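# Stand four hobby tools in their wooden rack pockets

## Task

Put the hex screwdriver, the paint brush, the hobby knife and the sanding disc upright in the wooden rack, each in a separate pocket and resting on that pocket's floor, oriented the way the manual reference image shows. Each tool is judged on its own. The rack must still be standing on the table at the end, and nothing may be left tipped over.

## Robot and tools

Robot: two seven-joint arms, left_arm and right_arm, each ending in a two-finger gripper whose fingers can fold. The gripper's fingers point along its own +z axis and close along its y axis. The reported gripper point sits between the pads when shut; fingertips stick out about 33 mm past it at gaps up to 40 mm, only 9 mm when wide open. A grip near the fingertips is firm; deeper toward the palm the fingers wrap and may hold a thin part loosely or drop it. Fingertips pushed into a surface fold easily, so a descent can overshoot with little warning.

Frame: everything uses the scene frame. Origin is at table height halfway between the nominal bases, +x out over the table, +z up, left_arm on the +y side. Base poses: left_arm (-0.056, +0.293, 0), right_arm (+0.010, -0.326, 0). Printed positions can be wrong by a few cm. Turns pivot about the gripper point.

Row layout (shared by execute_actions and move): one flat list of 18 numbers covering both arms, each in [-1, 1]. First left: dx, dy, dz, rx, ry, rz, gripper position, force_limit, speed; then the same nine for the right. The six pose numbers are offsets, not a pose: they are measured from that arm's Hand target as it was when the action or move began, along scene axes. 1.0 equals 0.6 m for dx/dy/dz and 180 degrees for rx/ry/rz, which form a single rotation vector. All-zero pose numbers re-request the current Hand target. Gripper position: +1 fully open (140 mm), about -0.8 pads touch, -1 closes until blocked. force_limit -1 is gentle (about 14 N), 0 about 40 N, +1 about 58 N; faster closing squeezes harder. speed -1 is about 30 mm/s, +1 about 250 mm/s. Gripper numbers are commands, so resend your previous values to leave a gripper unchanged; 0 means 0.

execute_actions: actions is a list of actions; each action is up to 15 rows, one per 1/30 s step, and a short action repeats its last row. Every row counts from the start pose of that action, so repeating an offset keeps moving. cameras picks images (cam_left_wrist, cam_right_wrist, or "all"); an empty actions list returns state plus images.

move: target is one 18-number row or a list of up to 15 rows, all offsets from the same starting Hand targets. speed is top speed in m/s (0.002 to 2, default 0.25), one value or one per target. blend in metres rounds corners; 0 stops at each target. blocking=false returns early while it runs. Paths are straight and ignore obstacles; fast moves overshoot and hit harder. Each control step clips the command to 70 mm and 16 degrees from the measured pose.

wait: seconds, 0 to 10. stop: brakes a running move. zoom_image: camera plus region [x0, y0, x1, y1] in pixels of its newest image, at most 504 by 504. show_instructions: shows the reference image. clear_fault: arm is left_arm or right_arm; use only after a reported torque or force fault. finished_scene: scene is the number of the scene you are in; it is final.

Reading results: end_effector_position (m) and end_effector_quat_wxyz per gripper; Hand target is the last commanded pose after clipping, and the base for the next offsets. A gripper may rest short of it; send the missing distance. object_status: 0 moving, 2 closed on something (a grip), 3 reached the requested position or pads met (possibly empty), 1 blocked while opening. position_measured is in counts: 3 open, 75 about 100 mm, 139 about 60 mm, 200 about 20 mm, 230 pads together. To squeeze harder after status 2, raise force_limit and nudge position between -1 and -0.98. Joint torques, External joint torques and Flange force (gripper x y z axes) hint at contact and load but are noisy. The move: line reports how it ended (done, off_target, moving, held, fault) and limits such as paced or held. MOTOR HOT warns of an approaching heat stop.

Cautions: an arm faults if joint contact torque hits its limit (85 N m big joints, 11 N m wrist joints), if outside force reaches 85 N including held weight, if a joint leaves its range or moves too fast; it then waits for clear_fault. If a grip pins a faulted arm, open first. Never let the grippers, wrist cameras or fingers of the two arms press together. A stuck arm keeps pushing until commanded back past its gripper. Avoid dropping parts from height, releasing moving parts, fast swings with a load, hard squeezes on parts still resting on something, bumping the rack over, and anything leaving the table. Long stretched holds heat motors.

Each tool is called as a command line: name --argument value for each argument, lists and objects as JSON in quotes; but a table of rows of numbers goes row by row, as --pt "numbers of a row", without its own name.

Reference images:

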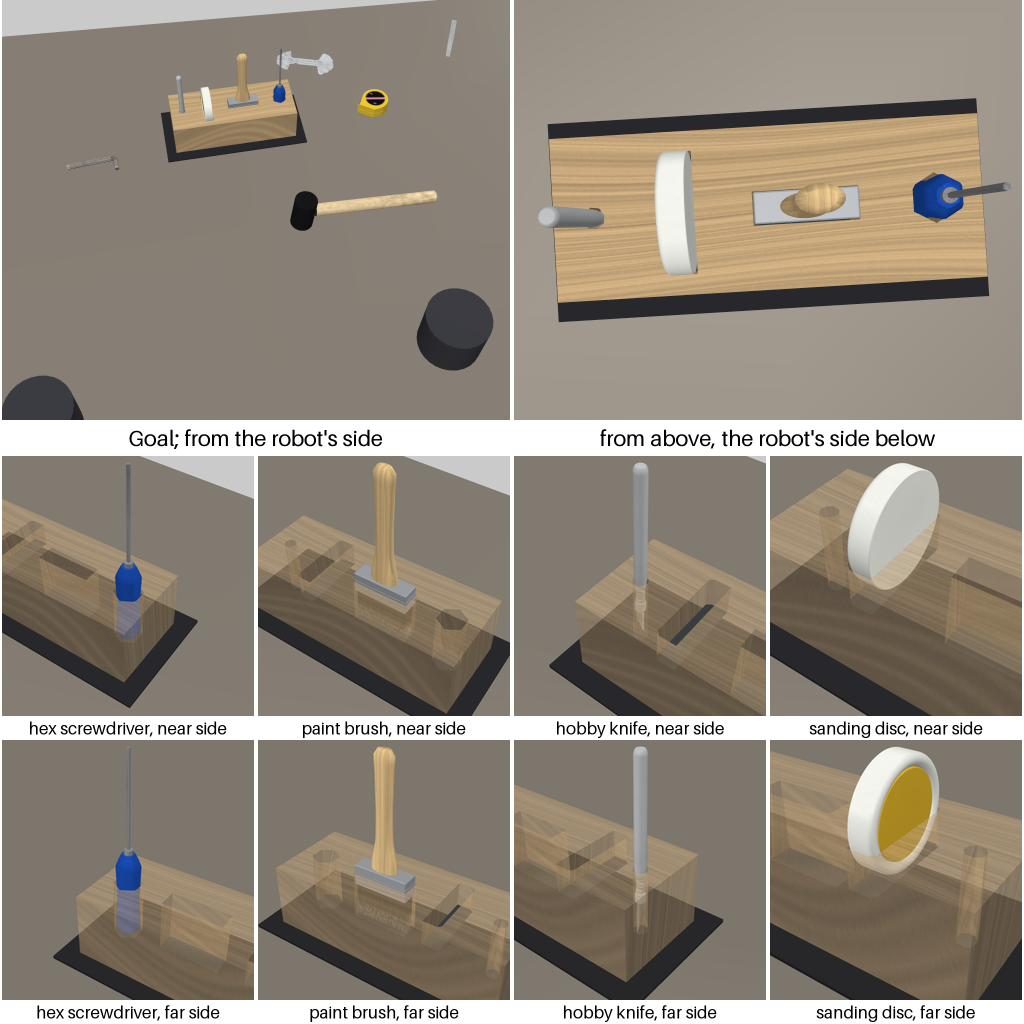

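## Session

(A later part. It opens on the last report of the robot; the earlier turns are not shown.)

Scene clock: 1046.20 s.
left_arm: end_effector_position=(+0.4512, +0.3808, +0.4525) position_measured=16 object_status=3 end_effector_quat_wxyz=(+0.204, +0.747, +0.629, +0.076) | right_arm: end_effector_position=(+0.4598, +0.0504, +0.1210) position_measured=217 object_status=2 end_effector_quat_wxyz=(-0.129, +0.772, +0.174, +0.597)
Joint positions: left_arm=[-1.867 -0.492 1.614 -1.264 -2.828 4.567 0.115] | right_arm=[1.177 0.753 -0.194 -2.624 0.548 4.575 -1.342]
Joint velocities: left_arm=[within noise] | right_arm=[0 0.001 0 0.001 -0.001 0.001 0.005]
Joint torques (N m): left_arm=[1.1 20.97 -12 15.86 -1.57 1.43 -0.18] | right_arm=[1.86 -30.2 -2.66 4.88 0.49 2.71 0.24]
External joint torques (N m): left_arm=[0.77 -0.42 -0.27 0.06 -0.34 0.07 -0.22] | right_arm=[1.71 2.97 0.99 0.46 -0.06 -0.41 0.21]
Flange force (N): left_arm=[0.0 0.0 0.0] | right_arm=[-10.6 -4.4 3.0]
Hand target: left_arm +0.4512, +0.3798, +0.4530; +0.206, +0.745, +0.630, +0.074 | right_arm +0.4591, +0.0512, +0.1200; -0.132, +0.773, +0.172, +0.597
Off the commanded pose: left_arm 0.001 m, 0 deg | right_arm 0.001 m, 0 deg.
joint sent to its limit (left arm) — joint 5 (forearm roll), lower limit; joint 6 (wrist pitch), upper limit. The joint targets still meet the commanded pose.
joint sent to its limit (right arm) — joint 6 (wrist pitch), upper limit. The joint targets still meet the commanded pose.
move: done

move --pt "0 0 0 0 0 0 0.9 -0.2 1 0 0 -0.006 0 0 0 -1 -0.2 -1" --pt "0 0 0 0 0 0 0.9 -0.2 1 0 0 -0.002 0 0 0 -0.45 -0.2 -1" --pt "0 0 0 0 0 0 0.9 -0.2 1 -0.15 -0.07 0.045 0 0 0 -0.45 -0.2 -1" --pt "0 0 0 0 0 0 0.9 -0.2 1 -0.2 -0.15 0.4 0 0 0 -0.45 -0.2 -1" --speed '[0.02,0.02,0.08,0.25]' --cameras '["cam_left_wrist"]'

zoom_image --camera "cam_left_wrist" --region '[240, 270, 360, 420]'

Scene clock: 1057.93 s.
left_arm: end_effector_position=(+0.4512, +0.3808, +0.4525) position_measured=16 object_status=3 end_effector_quat_wxyz=(+0.204, +0.747, +0.629, +0.076) | right_arm: end_effector_position=(+0.3393, -0.0381, +0.3592) position_measured=186 object_status=3 end_effector_quat_wxyz=(-0.118, +0.786, +0.161, +0.586)
Joint positions: left_arm=[-1.867 -0.492 1.614 -1.264 -2.828 4.567 0.115] | right_arm=[2.004 -0.555 -0.485 -3.017 1.306 4.454 -2.267]
Joint velocities: left_arm=[within noise] | right_arm=[-0.002 -0.001 -0.001 -0.001 0.001 0.001 -0.007]
Joint torques (N m): left_arm=[1.09 20.94 -12.06 15.89 -1.58 1.44 -0.16] | right_arm=[1.41 -3.87 5.97 16.81 -2.33 2.73 -0.29]
External joint torques (N m): left_arm=[0.95 -0.63 -0.17 0.12 -0.33 0.08 -0.2] | right_arm=[1.41 -0.08 0.34 -0.41 -0.27 0.08 -0.32]
Flange force (N): left_arm=[0.0 0.0 0.0] | right_arm=[-0.1 -0.4 -3.1]
Hand target: left_arm +0.4512, +0.3798, +0.4530; +0.206, +0.745, +0.630, +0.074 | right_arm +0.3391, -0.0388, +0.3600; -0.132, +0.773, +0.172, +0.597
Off the commanded pose: left_arm 0.001 m, 0 deg | right_arm 0.001 m, 3 deg.
joint sent to its limit (left arm) — joint 5 (forearm roll), lower limit; joint 6 (wrist pitch), upper limit. The joint targets still meet the commanded pose.
joint sent to its limit (right arm) — joint 4 (elbow), lower limit, where the elbow is as bent as it goes. The joint targets are off in orientation, not in position.
move: off_target (right_arm); limits=paced
Images, in order (width x height): cam_left_wrist 672x504.

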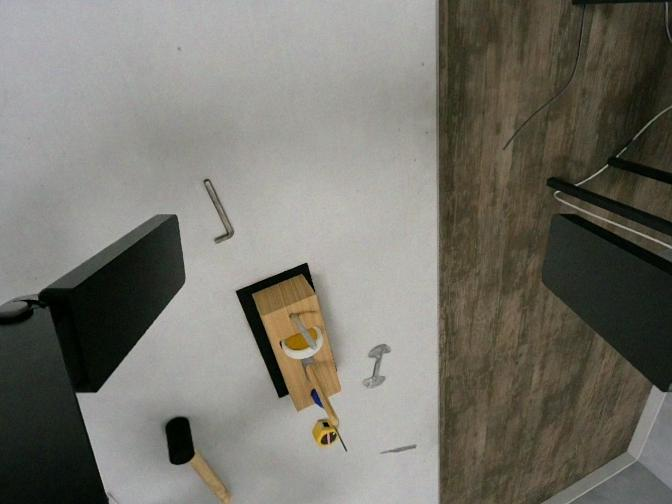

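Scaled by 3.360 from the camera's 672x504 image, which has a finer 960x720 frame.

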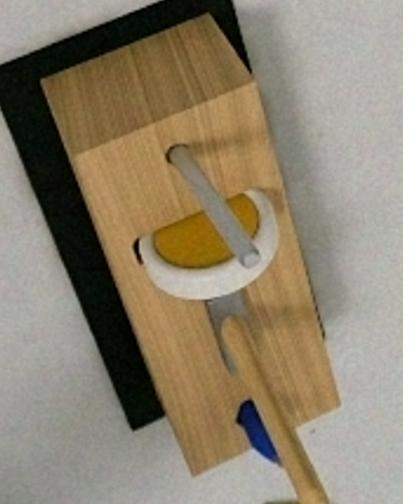

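All in.

finished_scene --scene 1

The scene is finished: the task was done.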